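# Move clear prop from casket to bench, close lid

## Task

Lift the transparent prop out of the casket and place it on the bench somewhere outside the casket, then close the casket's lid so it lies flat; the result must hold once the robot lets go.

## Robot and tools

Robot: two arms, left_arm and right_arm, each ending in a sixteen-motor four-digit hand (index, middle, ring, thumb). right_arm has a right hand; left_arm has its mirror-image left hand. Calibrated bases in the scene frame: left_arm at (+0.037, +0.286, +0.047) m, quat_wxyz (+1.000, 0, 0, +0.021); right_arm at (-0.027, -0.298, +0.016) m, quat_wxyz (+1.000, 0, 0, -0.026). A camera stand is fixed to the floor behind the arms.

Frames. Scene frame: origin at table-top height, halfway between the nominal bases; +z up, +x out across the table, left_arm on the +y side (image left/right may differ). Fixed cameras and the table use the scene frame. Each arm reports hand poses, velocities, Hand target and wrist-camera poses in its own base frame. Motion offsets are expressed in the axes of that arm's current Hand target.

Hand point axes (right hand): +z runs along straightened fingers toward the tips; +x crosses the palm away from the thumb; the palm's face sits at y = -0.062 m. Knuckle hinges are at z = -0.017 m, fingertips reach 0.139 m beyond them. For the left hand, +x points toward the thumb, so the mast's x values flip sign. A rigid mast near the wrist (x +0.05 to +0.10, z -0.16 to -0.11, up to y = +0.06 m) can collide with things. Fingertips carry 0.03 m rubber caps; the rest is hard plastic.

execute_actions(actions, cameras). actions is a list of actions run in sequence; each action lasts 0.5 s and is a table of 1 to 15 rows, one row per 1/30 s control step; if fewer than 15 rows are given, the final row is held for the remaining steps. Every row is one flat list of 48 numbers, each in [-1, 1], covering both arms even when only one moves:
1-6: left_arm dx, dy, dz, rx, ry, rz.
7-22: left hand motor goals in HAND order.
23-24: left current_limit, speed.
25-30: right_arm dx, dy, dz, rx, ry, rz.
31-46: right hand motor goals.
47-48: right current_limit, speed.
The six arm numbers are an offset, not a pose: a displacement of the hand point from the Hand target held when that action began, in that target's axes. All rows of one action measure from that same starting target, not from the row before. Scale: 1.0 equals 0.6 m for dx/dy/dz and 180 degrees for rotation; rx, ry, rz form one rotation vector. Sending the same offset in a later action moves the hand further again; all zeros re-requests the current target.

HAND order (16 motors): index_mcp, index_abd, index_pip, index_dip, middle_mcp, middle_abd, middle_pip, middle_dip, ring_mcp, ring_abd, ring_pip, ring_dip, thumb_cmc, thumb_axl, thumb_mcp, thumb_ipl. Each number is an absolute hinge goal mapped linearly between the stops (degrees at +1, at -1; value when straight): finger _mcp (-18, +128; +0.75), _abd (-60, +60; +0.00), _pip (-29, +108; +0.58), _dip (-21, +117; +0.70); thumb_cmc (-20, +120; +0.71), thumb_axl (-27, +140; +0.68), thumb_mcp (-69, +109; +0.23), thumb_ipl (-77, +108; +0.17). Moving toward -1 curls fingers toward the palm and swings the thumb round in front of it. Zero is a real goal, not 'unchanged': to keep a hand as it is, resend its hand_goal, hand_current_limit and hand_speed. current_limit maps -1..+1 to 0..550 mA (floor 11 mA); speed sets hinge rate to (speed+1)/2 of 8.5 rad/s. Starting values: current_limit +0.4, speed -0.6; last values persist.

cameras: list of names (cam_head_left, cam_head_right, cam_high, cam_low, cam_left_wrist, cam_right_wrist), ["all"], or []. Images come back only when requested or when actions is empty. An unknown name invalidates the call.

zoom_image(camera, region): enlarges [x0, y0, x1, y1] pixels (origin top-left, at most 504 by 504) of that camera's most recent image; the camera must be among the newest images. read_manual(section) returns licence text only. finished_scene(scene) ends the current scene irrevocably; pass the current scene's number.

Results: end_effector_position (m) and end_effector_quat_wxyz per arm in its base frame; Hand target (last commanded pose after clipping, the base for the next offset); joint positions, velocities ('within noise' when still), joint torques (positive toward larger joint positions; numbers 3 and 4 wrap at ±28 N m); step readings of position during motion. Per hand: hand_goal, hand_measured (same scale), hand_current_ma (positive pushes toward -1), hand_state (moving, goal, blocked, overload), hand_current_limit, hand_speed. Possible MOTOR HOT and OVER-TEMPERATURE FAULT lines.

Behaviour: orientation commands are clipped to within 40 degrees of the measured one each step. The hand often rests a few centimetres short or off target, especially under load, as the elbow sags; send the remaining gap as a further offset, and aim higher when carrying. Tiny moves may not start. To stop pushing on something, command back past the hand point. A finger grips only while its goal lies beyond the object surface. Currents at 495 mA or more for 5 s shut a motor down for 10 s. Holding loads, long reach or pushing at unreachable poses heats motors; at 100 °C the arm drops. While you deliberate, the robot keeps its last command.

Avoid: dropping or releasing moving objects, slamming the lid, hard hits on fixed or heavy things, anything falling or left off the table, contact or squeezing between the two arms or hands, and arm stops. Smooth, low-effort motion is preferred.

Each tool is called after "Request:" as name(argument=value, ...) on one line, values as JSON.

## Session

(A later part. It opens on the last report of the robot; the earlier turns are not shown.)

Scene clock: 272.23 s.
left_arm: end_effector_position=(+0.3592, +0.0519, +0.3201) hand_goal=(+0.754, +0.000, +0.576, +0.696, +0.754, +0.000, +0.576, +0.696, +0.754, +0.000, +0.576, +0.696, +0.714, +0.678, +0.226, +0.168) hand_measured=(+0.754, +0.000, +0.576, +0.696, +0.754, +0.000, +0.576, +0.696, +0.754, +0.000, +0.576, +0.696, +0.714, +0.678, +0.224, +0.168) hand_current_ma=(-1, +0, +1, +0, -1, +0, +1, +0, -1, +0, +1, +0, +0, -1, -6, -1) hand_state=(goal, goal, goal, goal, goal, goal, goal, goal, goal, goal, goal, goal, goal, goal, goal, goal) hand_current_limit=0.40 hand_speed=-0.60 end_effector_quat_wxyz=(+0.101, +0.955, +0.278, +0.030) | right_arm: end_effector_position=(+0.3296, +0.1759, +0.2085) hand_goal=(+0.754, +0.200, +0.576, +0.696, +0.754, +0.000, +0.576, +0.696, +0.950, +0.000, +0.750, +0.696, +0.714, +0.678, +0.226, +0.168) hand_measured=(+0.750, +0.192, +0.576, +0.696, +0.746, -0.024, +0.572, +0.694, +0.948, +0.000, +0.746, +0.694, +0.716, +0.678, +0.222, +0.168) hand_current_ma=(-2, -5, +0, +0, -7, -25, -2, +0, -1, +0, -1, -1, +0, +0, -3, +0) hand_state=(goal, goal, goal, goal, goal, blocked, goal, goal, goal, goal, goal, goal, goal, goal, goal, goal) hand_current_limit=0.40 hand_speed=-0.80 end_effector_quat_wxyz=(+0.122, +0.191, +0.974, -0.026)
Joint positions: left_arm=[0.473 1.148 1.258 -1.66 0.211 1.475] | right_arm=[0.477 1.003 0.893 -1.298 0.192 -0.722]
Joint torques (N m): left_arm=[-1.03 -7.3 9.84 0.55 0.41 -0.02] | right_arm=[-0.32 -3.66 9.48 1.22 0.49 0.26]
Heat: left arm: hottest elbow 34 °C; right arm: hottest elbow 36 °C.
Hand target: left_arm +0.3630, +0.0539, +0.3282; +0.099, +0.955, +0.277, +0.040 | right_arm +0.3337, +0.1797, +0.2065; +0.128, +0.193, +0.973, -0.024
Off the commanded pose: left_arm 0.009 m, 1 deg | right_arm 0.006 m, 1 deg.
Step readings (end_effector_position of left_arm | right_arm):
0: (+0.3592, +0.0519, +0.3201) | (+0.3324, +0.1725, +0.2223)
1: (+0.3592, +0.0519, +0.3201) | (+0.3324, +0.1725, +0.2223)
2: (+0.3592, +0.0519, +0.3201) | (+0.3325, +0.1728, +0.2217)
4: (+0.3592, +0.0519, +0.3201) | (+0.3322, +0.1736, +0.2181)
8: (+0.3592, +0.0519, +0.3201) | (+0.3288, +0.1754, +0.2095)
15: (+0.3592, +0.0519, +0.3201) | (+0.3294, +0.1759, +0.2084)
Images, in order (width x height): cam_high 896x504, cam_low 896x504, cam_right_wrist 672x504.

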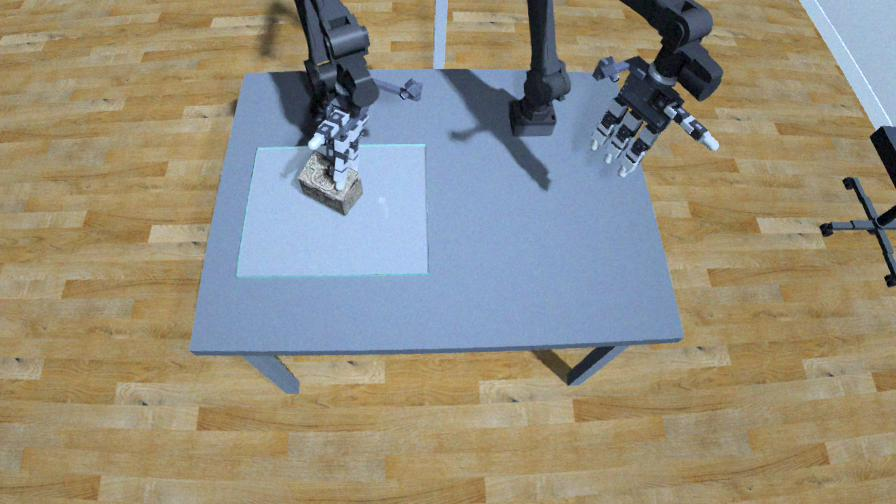

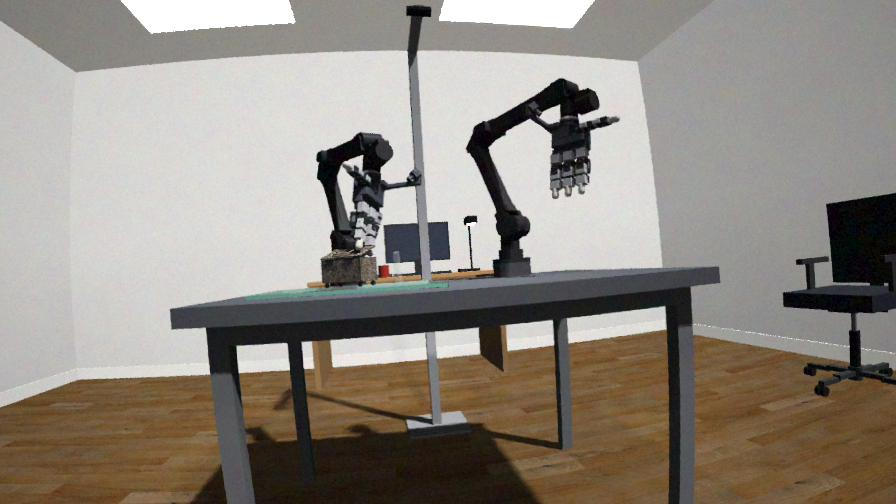

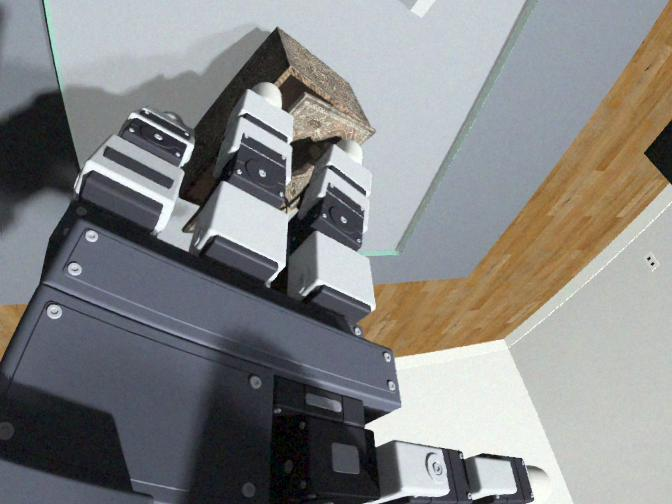

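Request:
execute_actions(actions=[[[0,0,0,0,0,0,0.754,0,0.576,0.696,0.754,0,0.576,0.696,0.754,0,0.576,0.696,0.714,0.678,0.226,0.168,0.4,-0.6, 0.0138,0,0.0067,0,0,0,0.754,0.2,0.576,0.696,0.754,0,0.576,0.696,0.95,0,0.75,0.696,0.714,0.678,0.226,0.168,0.4,-0.8]]], cameras=["cam_high","cam_right_wrist","cam_low"])

Request:
zoom_image(camera="cam_right_wrist", region=[200, 40, 380, 180])

Request:
zoom_image(camera="cam_high", region=[280, 140, 370, 220])

Request:
zoom_image(camera="cam_low", region=[310, 190, 390, 290])

Scene clock: 275.70 s.
left_arm: end_effector_position=(+0.3592, +0.0519, +0.3201) hand_goal=(+0.754, +0.000, +0.576, +0.696, +0.754, +0.000, +0.576, +0.696, +0.754, +0.000, +0.576, +0.696, +0.714, +0.678, +0.226, +0.168) hand_measured=(+0.754, +0.000, +0.576, +0.696, +0.754, +0.000, +0.576, +0.696, +0.754, +0.000, +0.576, +0.696, +0.714, +0.678, +0.224, +0.168) hand_current_ma=(-1, +0, +1, +0, -1, +0, +1, +0, -1, +0, +1, +0, +0, -1, -6, -1) hand_state=(goal, goal, goal, goal, goal, goal, goal, goal, goal, goal, goal, goal, goal, goal, goal, goal) hand_current_limit=0.40 hand_speed=-0.60 end_effector_quat_wxyz=(+0.101, +0.955, +0.278, +0.030) | right_arm: end_effector_position=(+0.3247, +0.1788, +0.1997) hand_goal=(+0.754, +0.200, +0.576, +0.696, +0.754, +0.000, +0.576, +0.696, +0.950, +0.000, +0.750, +0.696, +0.714, +0.678, +0.226, +0.168) hand_measured=(+0.750, +0.196, +0.576, +0.696, +0.746, -0.024, +0.572, +0.694, +0.948, +0.000, +0.746, +0.694, +0.716, +0.678, +0.222, +0.168) hand_current_ma=(-2, -2, +0, +0, -7, -24, -2, +0, -1, +0, -1, -1, +0, +0, -3, +0) hand_state=(goal, goal, goal, goal, goal, blocked, goal, goal, goal, goal, goal, goal, goal, goal, goal, goal) hand_current_limit=0.40 hand_speed=-0.80 end_effector_quat_wxyz=(+0.120, +0.191, +0.974, -0.028)
Joint positions: left_arm=[0.473 1.148 1.258 -1.66 0.211 1.475] | right_arm=[0.496 1.003 0.872 -1.288 0.196 -0.703]
Joint torques (N m): left_arm=[-1.14 -6.83 9.52 0.64 0.38 0.07] | right_arm=[-0.32 -4.54 9.39 1.16 0.47 0.25]
Heat: left arm: hottest elbow 34 °C; right arm: hottest elbow 36 °C.
Hand target: left_arm +0.3630, +0.0539, +0.3282; +0.099, +0.955, +0.277, +0.040 | right_arm +0.3272, +0.1825, +0.2004; +0.128, +0.193, +0.973, -0.024
Off the commanded pose: left_arm 0.009 m, 1 deg | right_arm 0.004 m, 1 deg.
Step readings (end_effector_position of left_arm | right_arm):
0: (+0.3592, +0.0519, +0.3201) | (+0.3296, +0.1759, +0.2085)
1: (+0.3592, +0.0519, +0.3201) | (+0.3297, +0.1758, +0.2085)
2: (+0.3592, +0.0519, +0.3201) | (+0.3295, +0.1759, +0.2080)
4: (+0.3592, +0.0519, +0.3201) | (+0.3285, +0.1769, +0.2060)
8: (+0.3592, +0.0519, +0.3201) | (+0.3257, +0.1786, +0.2020)
15: (+0.3592, +0.0519, +0.3201) | (+0.3247, +0.1788, +0.1997)
Images, in order (width x height): cam_high 896x504, cam_low 896x504, cam_right_wrist 672x504.

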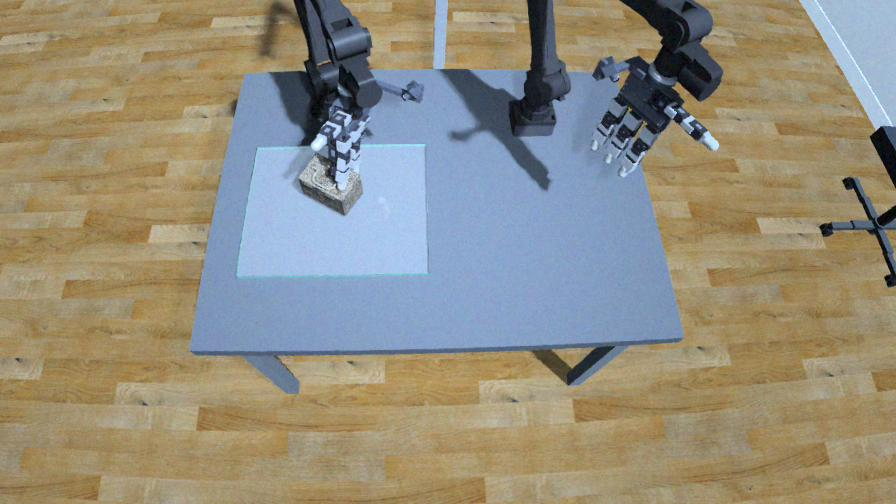

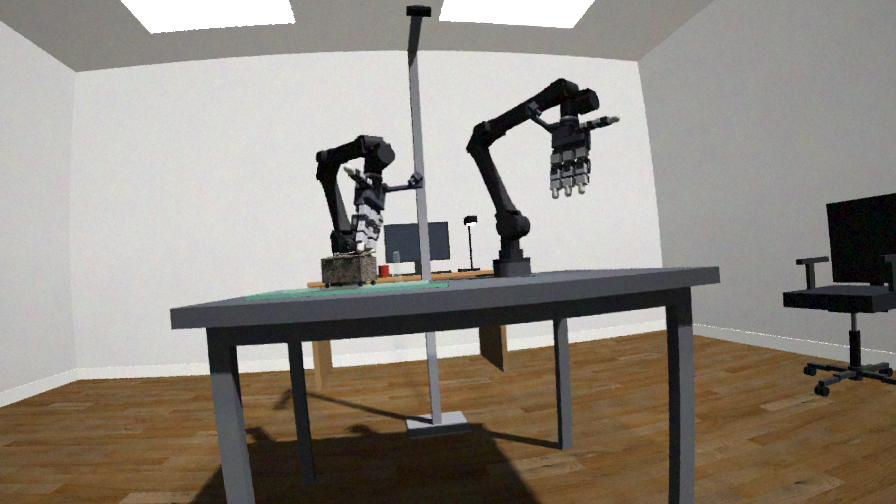

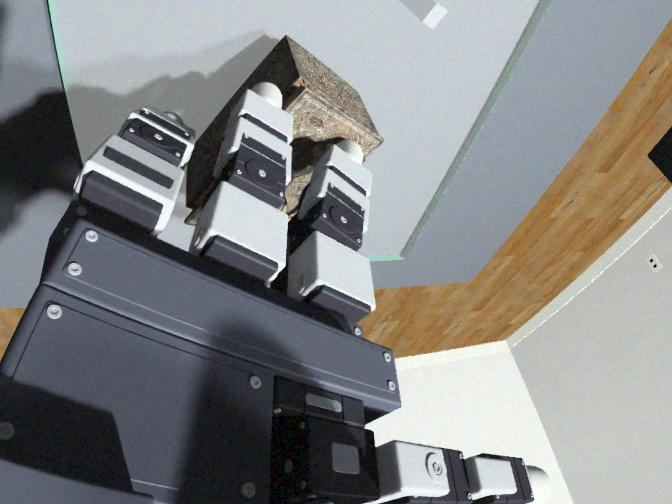

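Scaled by 2.800 from the camera's 672x504 image, which has a finer 960x720 frame.

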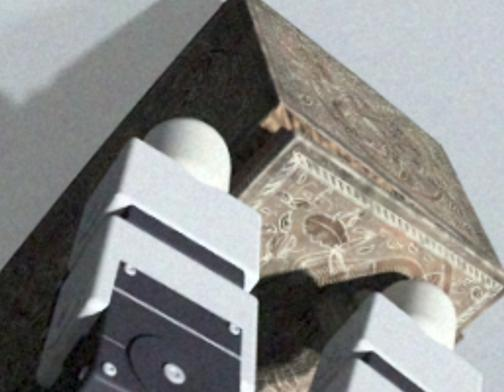

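Scaled by 5.600.

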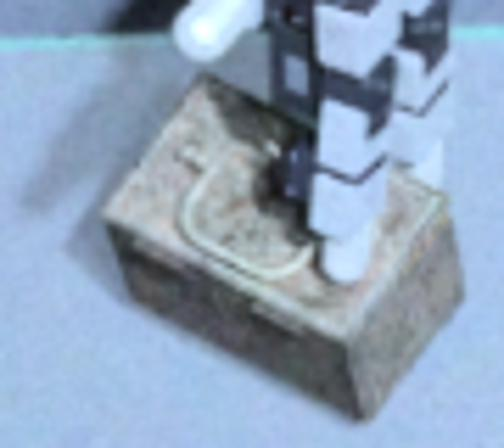

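Scaled by 5.040.

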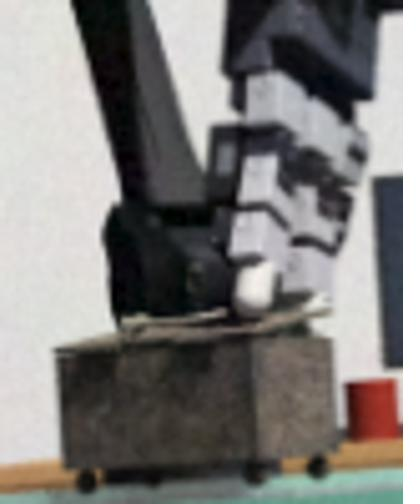

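Request:
execute_actions(actions=[[[0,0,0,0,0,0,0.754,0,0.576,0.696,0.754,0,0.576,0.696,0.754,0,0.576,0.696,0.714,0.678,0.226,0.168,0.4,-0.6, 0.0145,0,-0.0039,0,0,0,0.754,0.2,0.576,0.696,0.754,0,0.576,0.696,0.95,0,0.75,0.696,0.714,0.678,0.226,0.168,0.4,-0.8]]], cameras=["cam_high","cam_right_wrist","cam_low"])

Request:
zoom_image(camera="cam_right_wrist", region=[200, 40, 380, 180])

Request:
zoom_image(camera="cam_high", region=[280, 140, 370, 220])

Request:
zoom_image(camera="cam_low", region=[310, 190, 390, 290])

Scene clock: 277.33 s.
left_arm: end_effector_position=(+0.3592, +0.0519, +0.3201) hand_goal=(+0.754, +0.000, +0.576, +0.696, +0.754, +0.000, +0.576, +0.696, +0.754, +0.000, +0.576, +0.696, +0.714, +0.678, +0.226, +0.168) hand_measured=(+0.754, +0.000, +0.576, +0.696, +0.754, +0.000, +0.576, +0.696, +0.754, +0.000, +0.576, +0.696, +0.714, +0.678, +0.224, +0.168) hand_current_ma=(-1, +0, +1, +0, -1, +0, +1, +0, -1, +0, +1, +0, +0, -1, -6, -1) hand_state=(goal, goal, goal, goal, goal, goal, goal, goal, goal, goal, goal, goal, goal, goal, goal, goal) hand_current_limit=0.40 hand_speed=-0.60 end_effector_quat_wxyz=(+0.101, +0.955, +0.278, +0.030) | right_arm: end_effector_position=(+0.3208, +0.1829, +0.1988) hand_goal=(+0.754, +0.200, +0.576, +0.696, +0.754, +0.000, +0.576, +0.696, +0.950, +0.000, +0.750, +0.696, +0.714, +0.678, +0.226, +0.168) hand_measured=(+0.750, +0.198, +0.576, +0.696, +0.748, -0.004, +0.572, +0.694, +0.948, +0.000, +0.746, +0.694, +0.716, +0.678, +0.222, +0.168) hand_current_ma=(-2, -1, +0, +0, -4, -2, -2, +0, -1, +0, -1, -1, +0, +0, -3, +0) hand_state=(goal, goal, goal, goal, goal, goal, goal, goal, goal, goal, goal, goal, goal, goal, goal, goal) hand_current_limit=0.40 hand_speed=-0.80 end_effector_quat_wxyz=(+0.123, +0.193, +0.973, -0.029)
Joint positions: left_arm=[0.473 1.148 1.258 -1.66 0.211 1.475] | right_arm=[0.521 0.998 0.865 -1.288 0.204 -0.674]
Joint torques (N m): left_arm=[-1.08 -6.83 9.66 0.53 0.42 -0.04] | right_arm=[0.03 -5.25 9.18 0.73 0.33 0.24]
Heat: left arm: hottest elbow 34 °C; right arm: hottest elbow 36 °C.
Hand target: left_arm +0.3630, +0.0539, +0.3282; +0.099, +0.955, +0.277, +0.040 | right_arm +0.3189, +0.1859, +0.2006; +0.128, +0.193, +0.973, -0.024
Off the commanded pose: left_arm 0.009 m, 1 deg | right_arm 0.004 m, 1 deg.
Step readings (end_effector_position of left_arm | right_arm):
0: (+0.3592, +0.0519, +0.3201) | (+0.3248, +0.1788, +0.1997)
1: (+0.3592, +0.0519, +0.3201) | (+0.3248, +0.1788, +0.1998)
2: (+0.3592, +0.0519, +0.3201) | (+0.3246, +0.1792, +0.1998)
4: (+0.3592, +0.0519, +0.3201) | (+0.3234, +0.1806, +0.1990)
8: (+0.3592, +0.0519, +0.3201) | (+0.3209, +0.1826, +0.1970)
15: (+0.3592, +0.0519, +0.3201) | (+0.3208, +0.1829, +0.1986)
Images, in order (width x height): cam_high 896x504, cam_low 896x504, cam_right_wrist 672x504.

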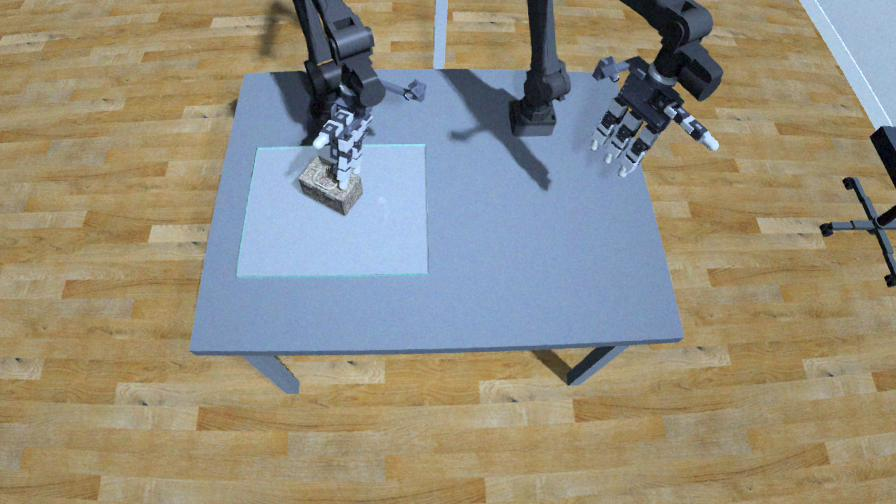

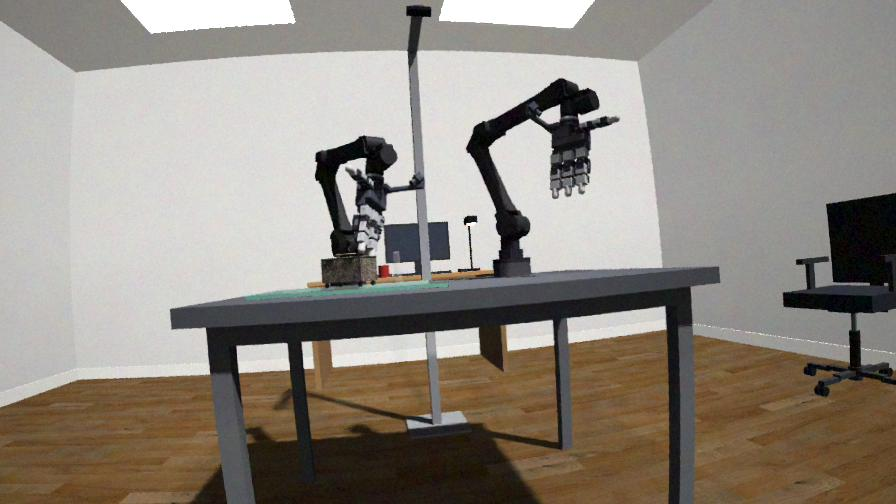

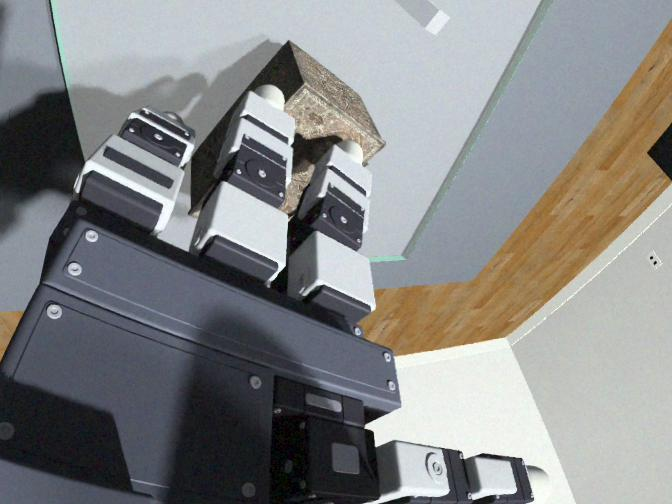

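Scaled by 2.800 from the camera's 672x504 image, which has a finer 960x720 frame.

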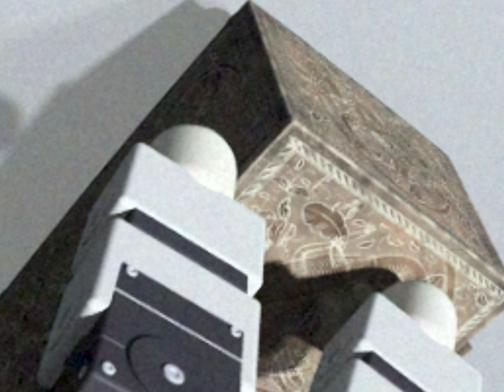

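Scaled by 5.600.

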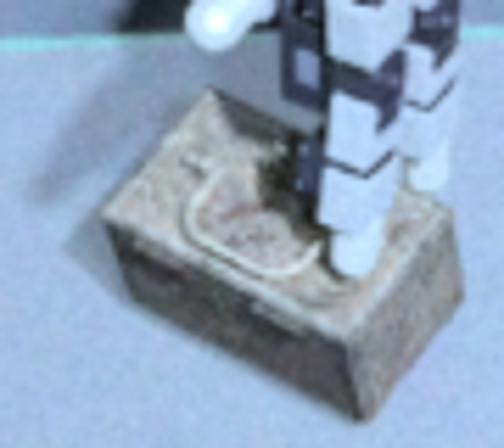

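Scaled by 5.040.

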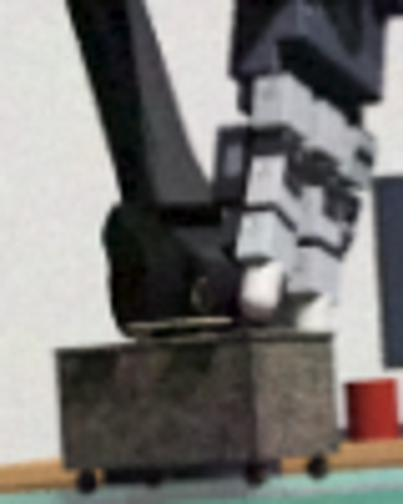

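Request:
execute_actions(actions=[[[0,0,0,0,0,0,0.754,0,0.576,0.696,0.754,0,0.576,0.696,0.754,0,0.576,0.696,0.714,0.678,0.226,0.168,0.4,-0.6, -0.020,0.004,-0.045,0,0,0,0.754,0.2,0.576,0.696,0.754,0,0.576,0.696,0.95,0,0.75,0.696,0.714,0.678,0.226,0.168,0.4,-0.8]],[[0,0,0,0,0,0,0.754,0,0.576,0.696,0.754,0,0.576,0.696,0.754,0,0.576,0.696,0.714,0.678,0.226,0.168,0.4,-0.6, -0.015,0.0,-0.055,0,0,0,0.754,0.2,0.576,0.696,0.754,0,0.576,0.696,0.95,0,0.75,0.696,0.714,0.678,0.226,0.168,0.4,-0.8]]], cameras=["cam_high","cam_right_wrist","cam_low"])

Request:
zoom_image(camera="cam_right_wrist", region=[180, 40, 400, 220])

Request:
zoom_image(camera="cam_high", region=[280, 140, 400, 230])

Request:
zoom_image(camera="cam_low", region=[315, 230, 405, 290])

Scene clock: 279.57 s.
left_arm: end_effector_position=(+0.3592, +0.0519, +0.3201) hand_goal=(+0.754, +0.000, +0.576, +0.696, +0.754, +0.000, +0.576, +0.696, +0.754, +0.000, +0.576, +0.696, +0.714, +0.678, +0.226, +0.168) hand_measured=(+0.754, +0.000, +0.576, +0.696, +0.754, +0.000, +0.576, +0.696, +0.754, +0.000, +0.576, +0.696, +0.714, +0.678, +0.224, +0.168) hand_current_ma=(-1, +0, +1, +0, -1, +0, +1, +0, -1, +0, +1, +0, +0, -1, -6, -1) hand_state=(goal, goal, goal, goal, goal, goal, goal, goal, goal, goal, goal, goal, goal, goal, goal, goal) hand_current_limit=0.40 hand_speed=-0.60 end_effector_quat_wxyz=(+0.101, +0.955, +0.278, +0.030) | right_arm: end_effector_position=(+0.3182, +0.1811, +0.2425) hand_goal=(+0.754, +0.200, +0.576, +0.696, +0.754, +0.000, +0.576, +0.696, +0.950, +0.000, +0.750, +0.696, +0.714, +0.678, +0.226, +0.168) hand_measured=(+0.748, +0.200, +0.574, +0.694, +0.750, -0.004, +0.572, +0.694, +0.948, +0.000, +0.746, +0.694, +0.716, +0.678, +0.222, +0.168) hand_current_ma=(-3, +0, -1, -1, -3, -2, -2, +0, -1, +0, -1, -1, +0, +0, -3, +0) hand_state=(goal, goal, goal, goal, goal, goal, goal, goal, goal, goal, goal, goal, goal, goal, goal, goal) hand_current_limit=0.40 hand_speed=-0.80 end_effector_quat_wxyz=(+0.116, +0.192, +0.974, -0.035)
Joint positions: left_arm=[0.473 1.148 1.258 -1.66 0.211 1.475] | right_arm=[0.521 0.992 0.982 -1.43 0.205 -0.674]
Joint torques (N m): left_arm=[-0.97 -6.89 9.76 0.38 0.38 -0.03] | right_arm=[-0.73 -4.42 13.3 0.05 0.24 0.13]
Heat: left arm: hottest elbow 34 °C; right arm: hottest elbow 36 °C.
Hand target: left_arm +0.3630, +0.0539, +0.3282; +0.099, +0.955, +0.277, +0.040 | right_arm +0.3242, +0.1861, +0.2639; +0.128, +0.193, +0.973, -0.024
Off the commanded pose: left_arm 0.009 m, 1 deg | right_arm 0.023 m, 2 deg.
Step readings (end_effector_position of left_arm | right_arm):
0: (+0.3592, +0.0519, +0.3201) | (+0.3209, +0.1829, +0.1988)
1: (+0.3592, +0.0519, +0.3201) | (+0.3209, +0.1829, +0.1988)
2: (+0.3592, +0.0519, +0.3201) | (+0.3207, +0.1828, +0.1987)
4: (+0.3592, +0.0519, +0.3201) | (+0.3186, +0.1814, +0.1978)
8: (+0.3592, +0.0519, +0.3201) | (+0.3162, +0.1800, +0.2005)
15: (+0.3592, +0.0519, +0.3201) | (+0.3163, +0.1800, +0.2045)
16: (+0.3592, +0.0519, +0.3201) | (+0.3161, +0.1799, +0.2047)
17: (+0.3592, +0.0519, +0.3201) | (+0.3154, +0.1795, +0.2056)
19: (+0.3592, +0.0519, +0.3201) | (+0.3135, +0.1784, +0.2108)
23: (+0.3592, +0.0519, +0.3201) | (+0.3173, +0.1806, +0.2312)
30: (+0.3592, +0.0519, +0.3201) | (+0.3188, +0.1815, +0.2429)
Images, in order (width x height): cam_high 896x504, cam_low 896x504, cam_right_wrist 672x504.

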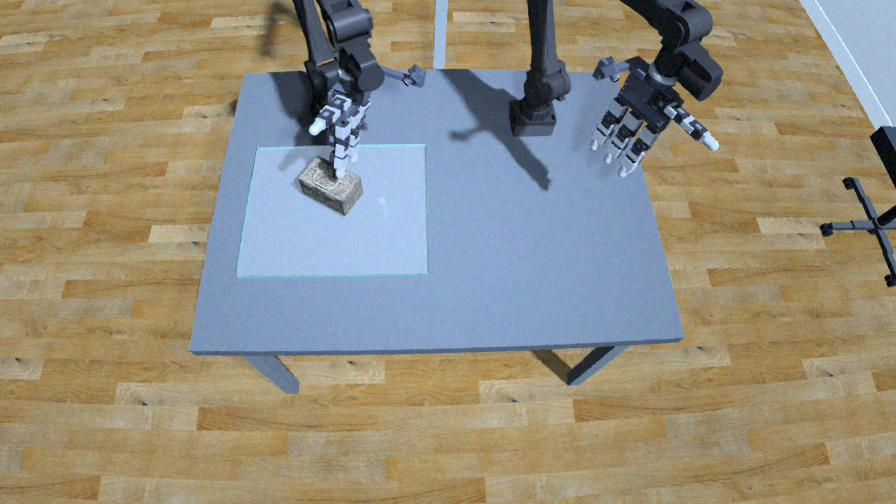

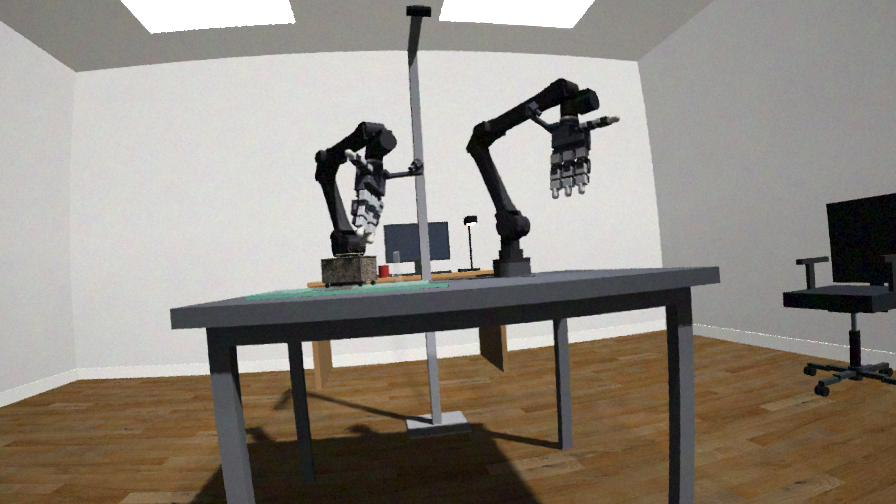

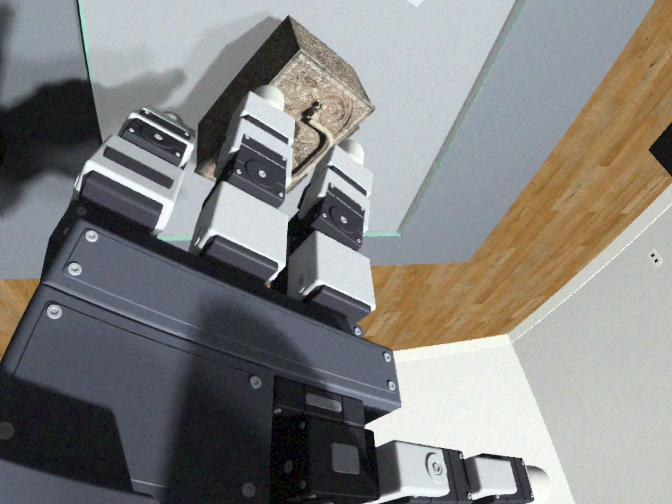

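Scaled by 2.291 from the camera's 672x504 image, which has a finer 960x720 frame.

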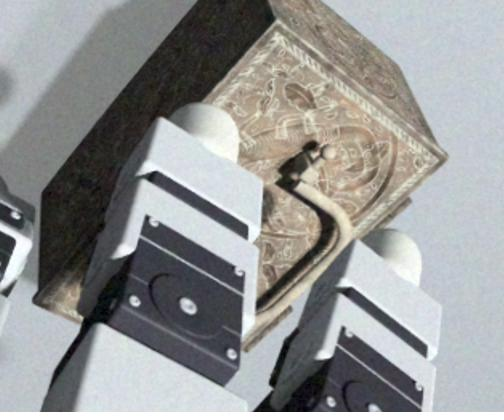

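Scaled by 4.200.

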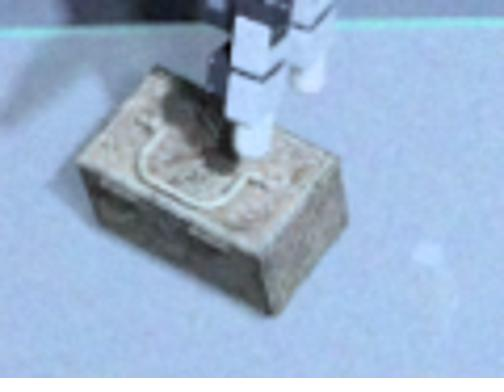

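Scaled by 5.600.

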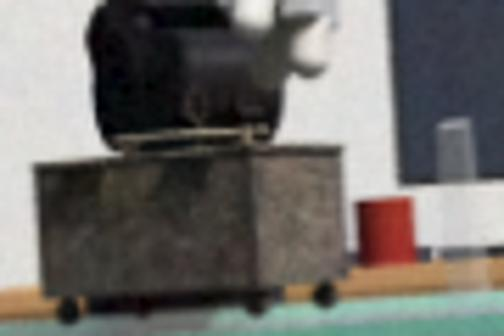

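Request:
execute_actions(actions=[[[0,0,0,0,0,0,0.754,0,0.576,0.696,0.754,0,0.576,0.696,0.754,0,0.576,0.696,0.714,0.678,0.226,0.168,0.4,-0.6,-0.015,0,-0.055,0,0,0,0.754,0.2,0.576,0.696,0.754,0,0.576,0.696,0.95,0,0.75,0.696,0.714,0.678,0.226,0.168,0.4,-0.8]]], cameras=["cam_low", "cam_high"])

Request:
zoom_image(camera="cam_low", region=[300, 220, 430, 300])

Request:
zoom_image(camera="cam_high", region=[280, 140, 420, 240])

Scene clock: 281.67 s.
left_arm: end_effector_position=(+0.3592, +0.0519, +0.3201) hand_goal=(+0.754, +0.000, +0.576, +0.696, +0.754, +0.000, +0.576, +0.696, +0.754, +0.000, +0.576, +0.696, +0.714, +0.678, +0.226, +0.168) hand_measured=(+0.754, +0.000, +0.576, +0.696, +0.754, +0.000, +0.576, +0.696, +0.754, +0.000, +0.576, +0.696, +0.714, +0.678, +0.224, +0.168) hand_current_ma=(-1, +0, +1, +0, -1, +0, +1, +0, -1, +0, +1, +0, +0, -1, -6, -1) hand_state=(goal, goal, goal, goal, goal, goal, goal, goal, goal, goal, goal, goal, goal, goal, goal, goal) hand_current_limit=0.40 hand_speed=-0.60 end_effector_quat_wxyz=(+0.101, +0.955, +0.278, +0.030) | right_arm: end_effector_position=(+0.3186, +0.1813, +0.2794) hand_goal=(+0.754, +0.200, +0.576, +0.696, +0.754, +0.000, +0.576, +0.696, +0.950, +0.000, +0.750, +0.696, +0.714, +0.678, +0.226, +0.168) hand_measured=(+0.750, +0.200, +0.574, +0.694, +0.750, -0.004, +0.572, +0.694, +0.948, +0.000, +0.746, +0.694, +0.716, +0.678, +0.222, +0.168) hand_current_ma=(-3, +0, -1, -1, -3, -2, -2, +0, -1, +0, -1, -1, +0, +0, -3, +0) hand_state=(goal, goal, goal, goal, goal, goal, goal, goal, goal, goal, goal, goal, goal, goal, goal, goal) hand_current_limit=0.40 hand_speed=-0.80 end_effector_quat_wxyz=(+0.119, +0.193, +0.974, -0.033)
Joint positions: left_arm=[0.473 1.148 1.258 -1.66 0.211 1.475] | right_arm=[0.521 0.992 1.077 -1.517 0.205 -0.674]
Joint torques (N m): left_arm=[-0.32 -7.3 9.65 0.5 0.41 -0.01] | right_arm=[-0.79 -3.9 13.33 -0.01 0.24 0.12]
Heat: left arm: hottest elbow 34 °C; right arm: hottest elbow 36 °C.
Hand target: left_arm +0.3630, +0.0539, +0.3282; +0.099, +0.955, +0.277, +0.040 | right_arm +0.3244, +0.1860, +0.2982; +0.128, +0.193, +0.973, -0.024
Off the commanded pose: left_arm 0.009 m, 1 deg | right_arm 0.020 m, 1 deg.
Step readings (end_effector_position of left_arm | right_arm):
0: (+0.3592, +0.0519, +0.3201) | (+0.3181, +0.1811, +0.2425)
1: (+0.3592, +0.0519, +0.3201) | (+0.3181, +0.1811, +0.2426)
2: (+0.3592, +0.0519, +0.3201) | (+0.3173, +0.1806, +0.2433)
4: (+0.3592, +0.0519, +0.3201) | (+0.3150, +0.1793, +0.2484)
8: (+0.3592, +0.0519, +0.3201) | (+0.3179, +0.1809, +0.2690)
15: (+0.3592, +0.0519, +0.3201) | (+0.3192, +0.1817, +0.2797)
Images, in order (width x height): cam_high 896x504, cam_low 896x504.

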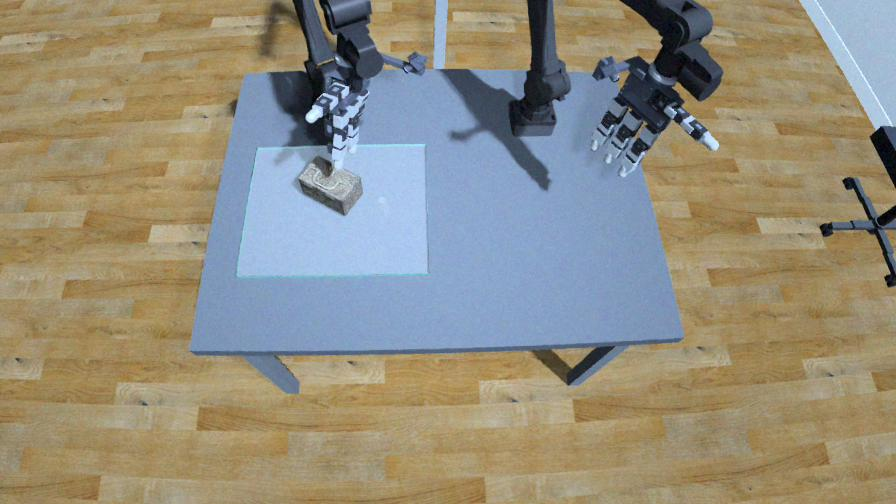

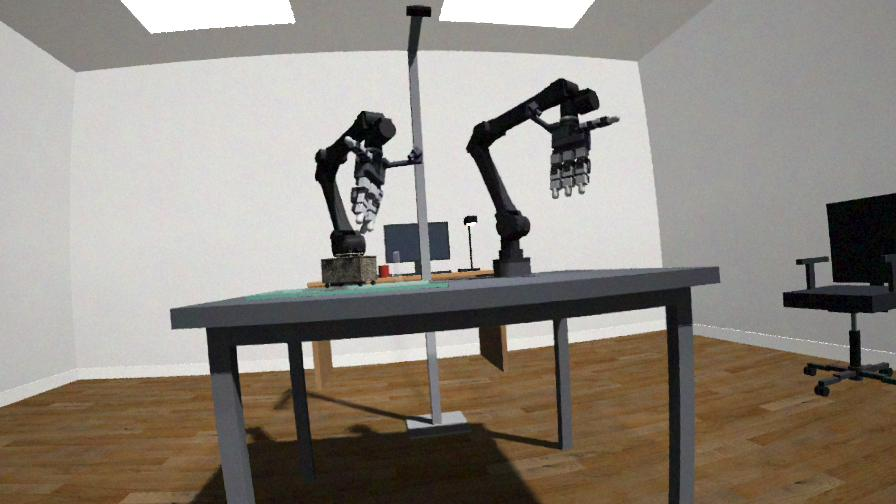

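Scaled by 3.877.

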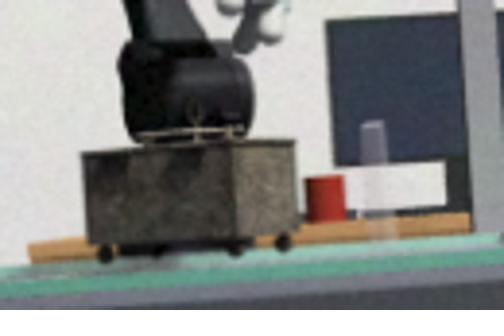

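Scaled by 3.600.

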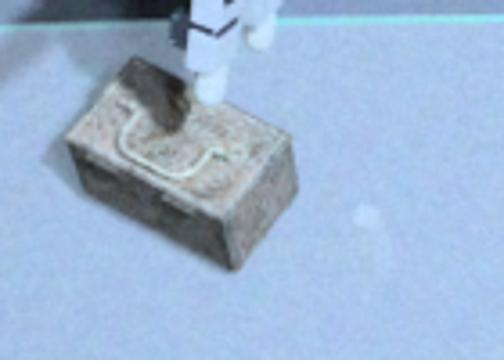

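Request:
finished_scene(scene=2)

The scene is finished: the task was done.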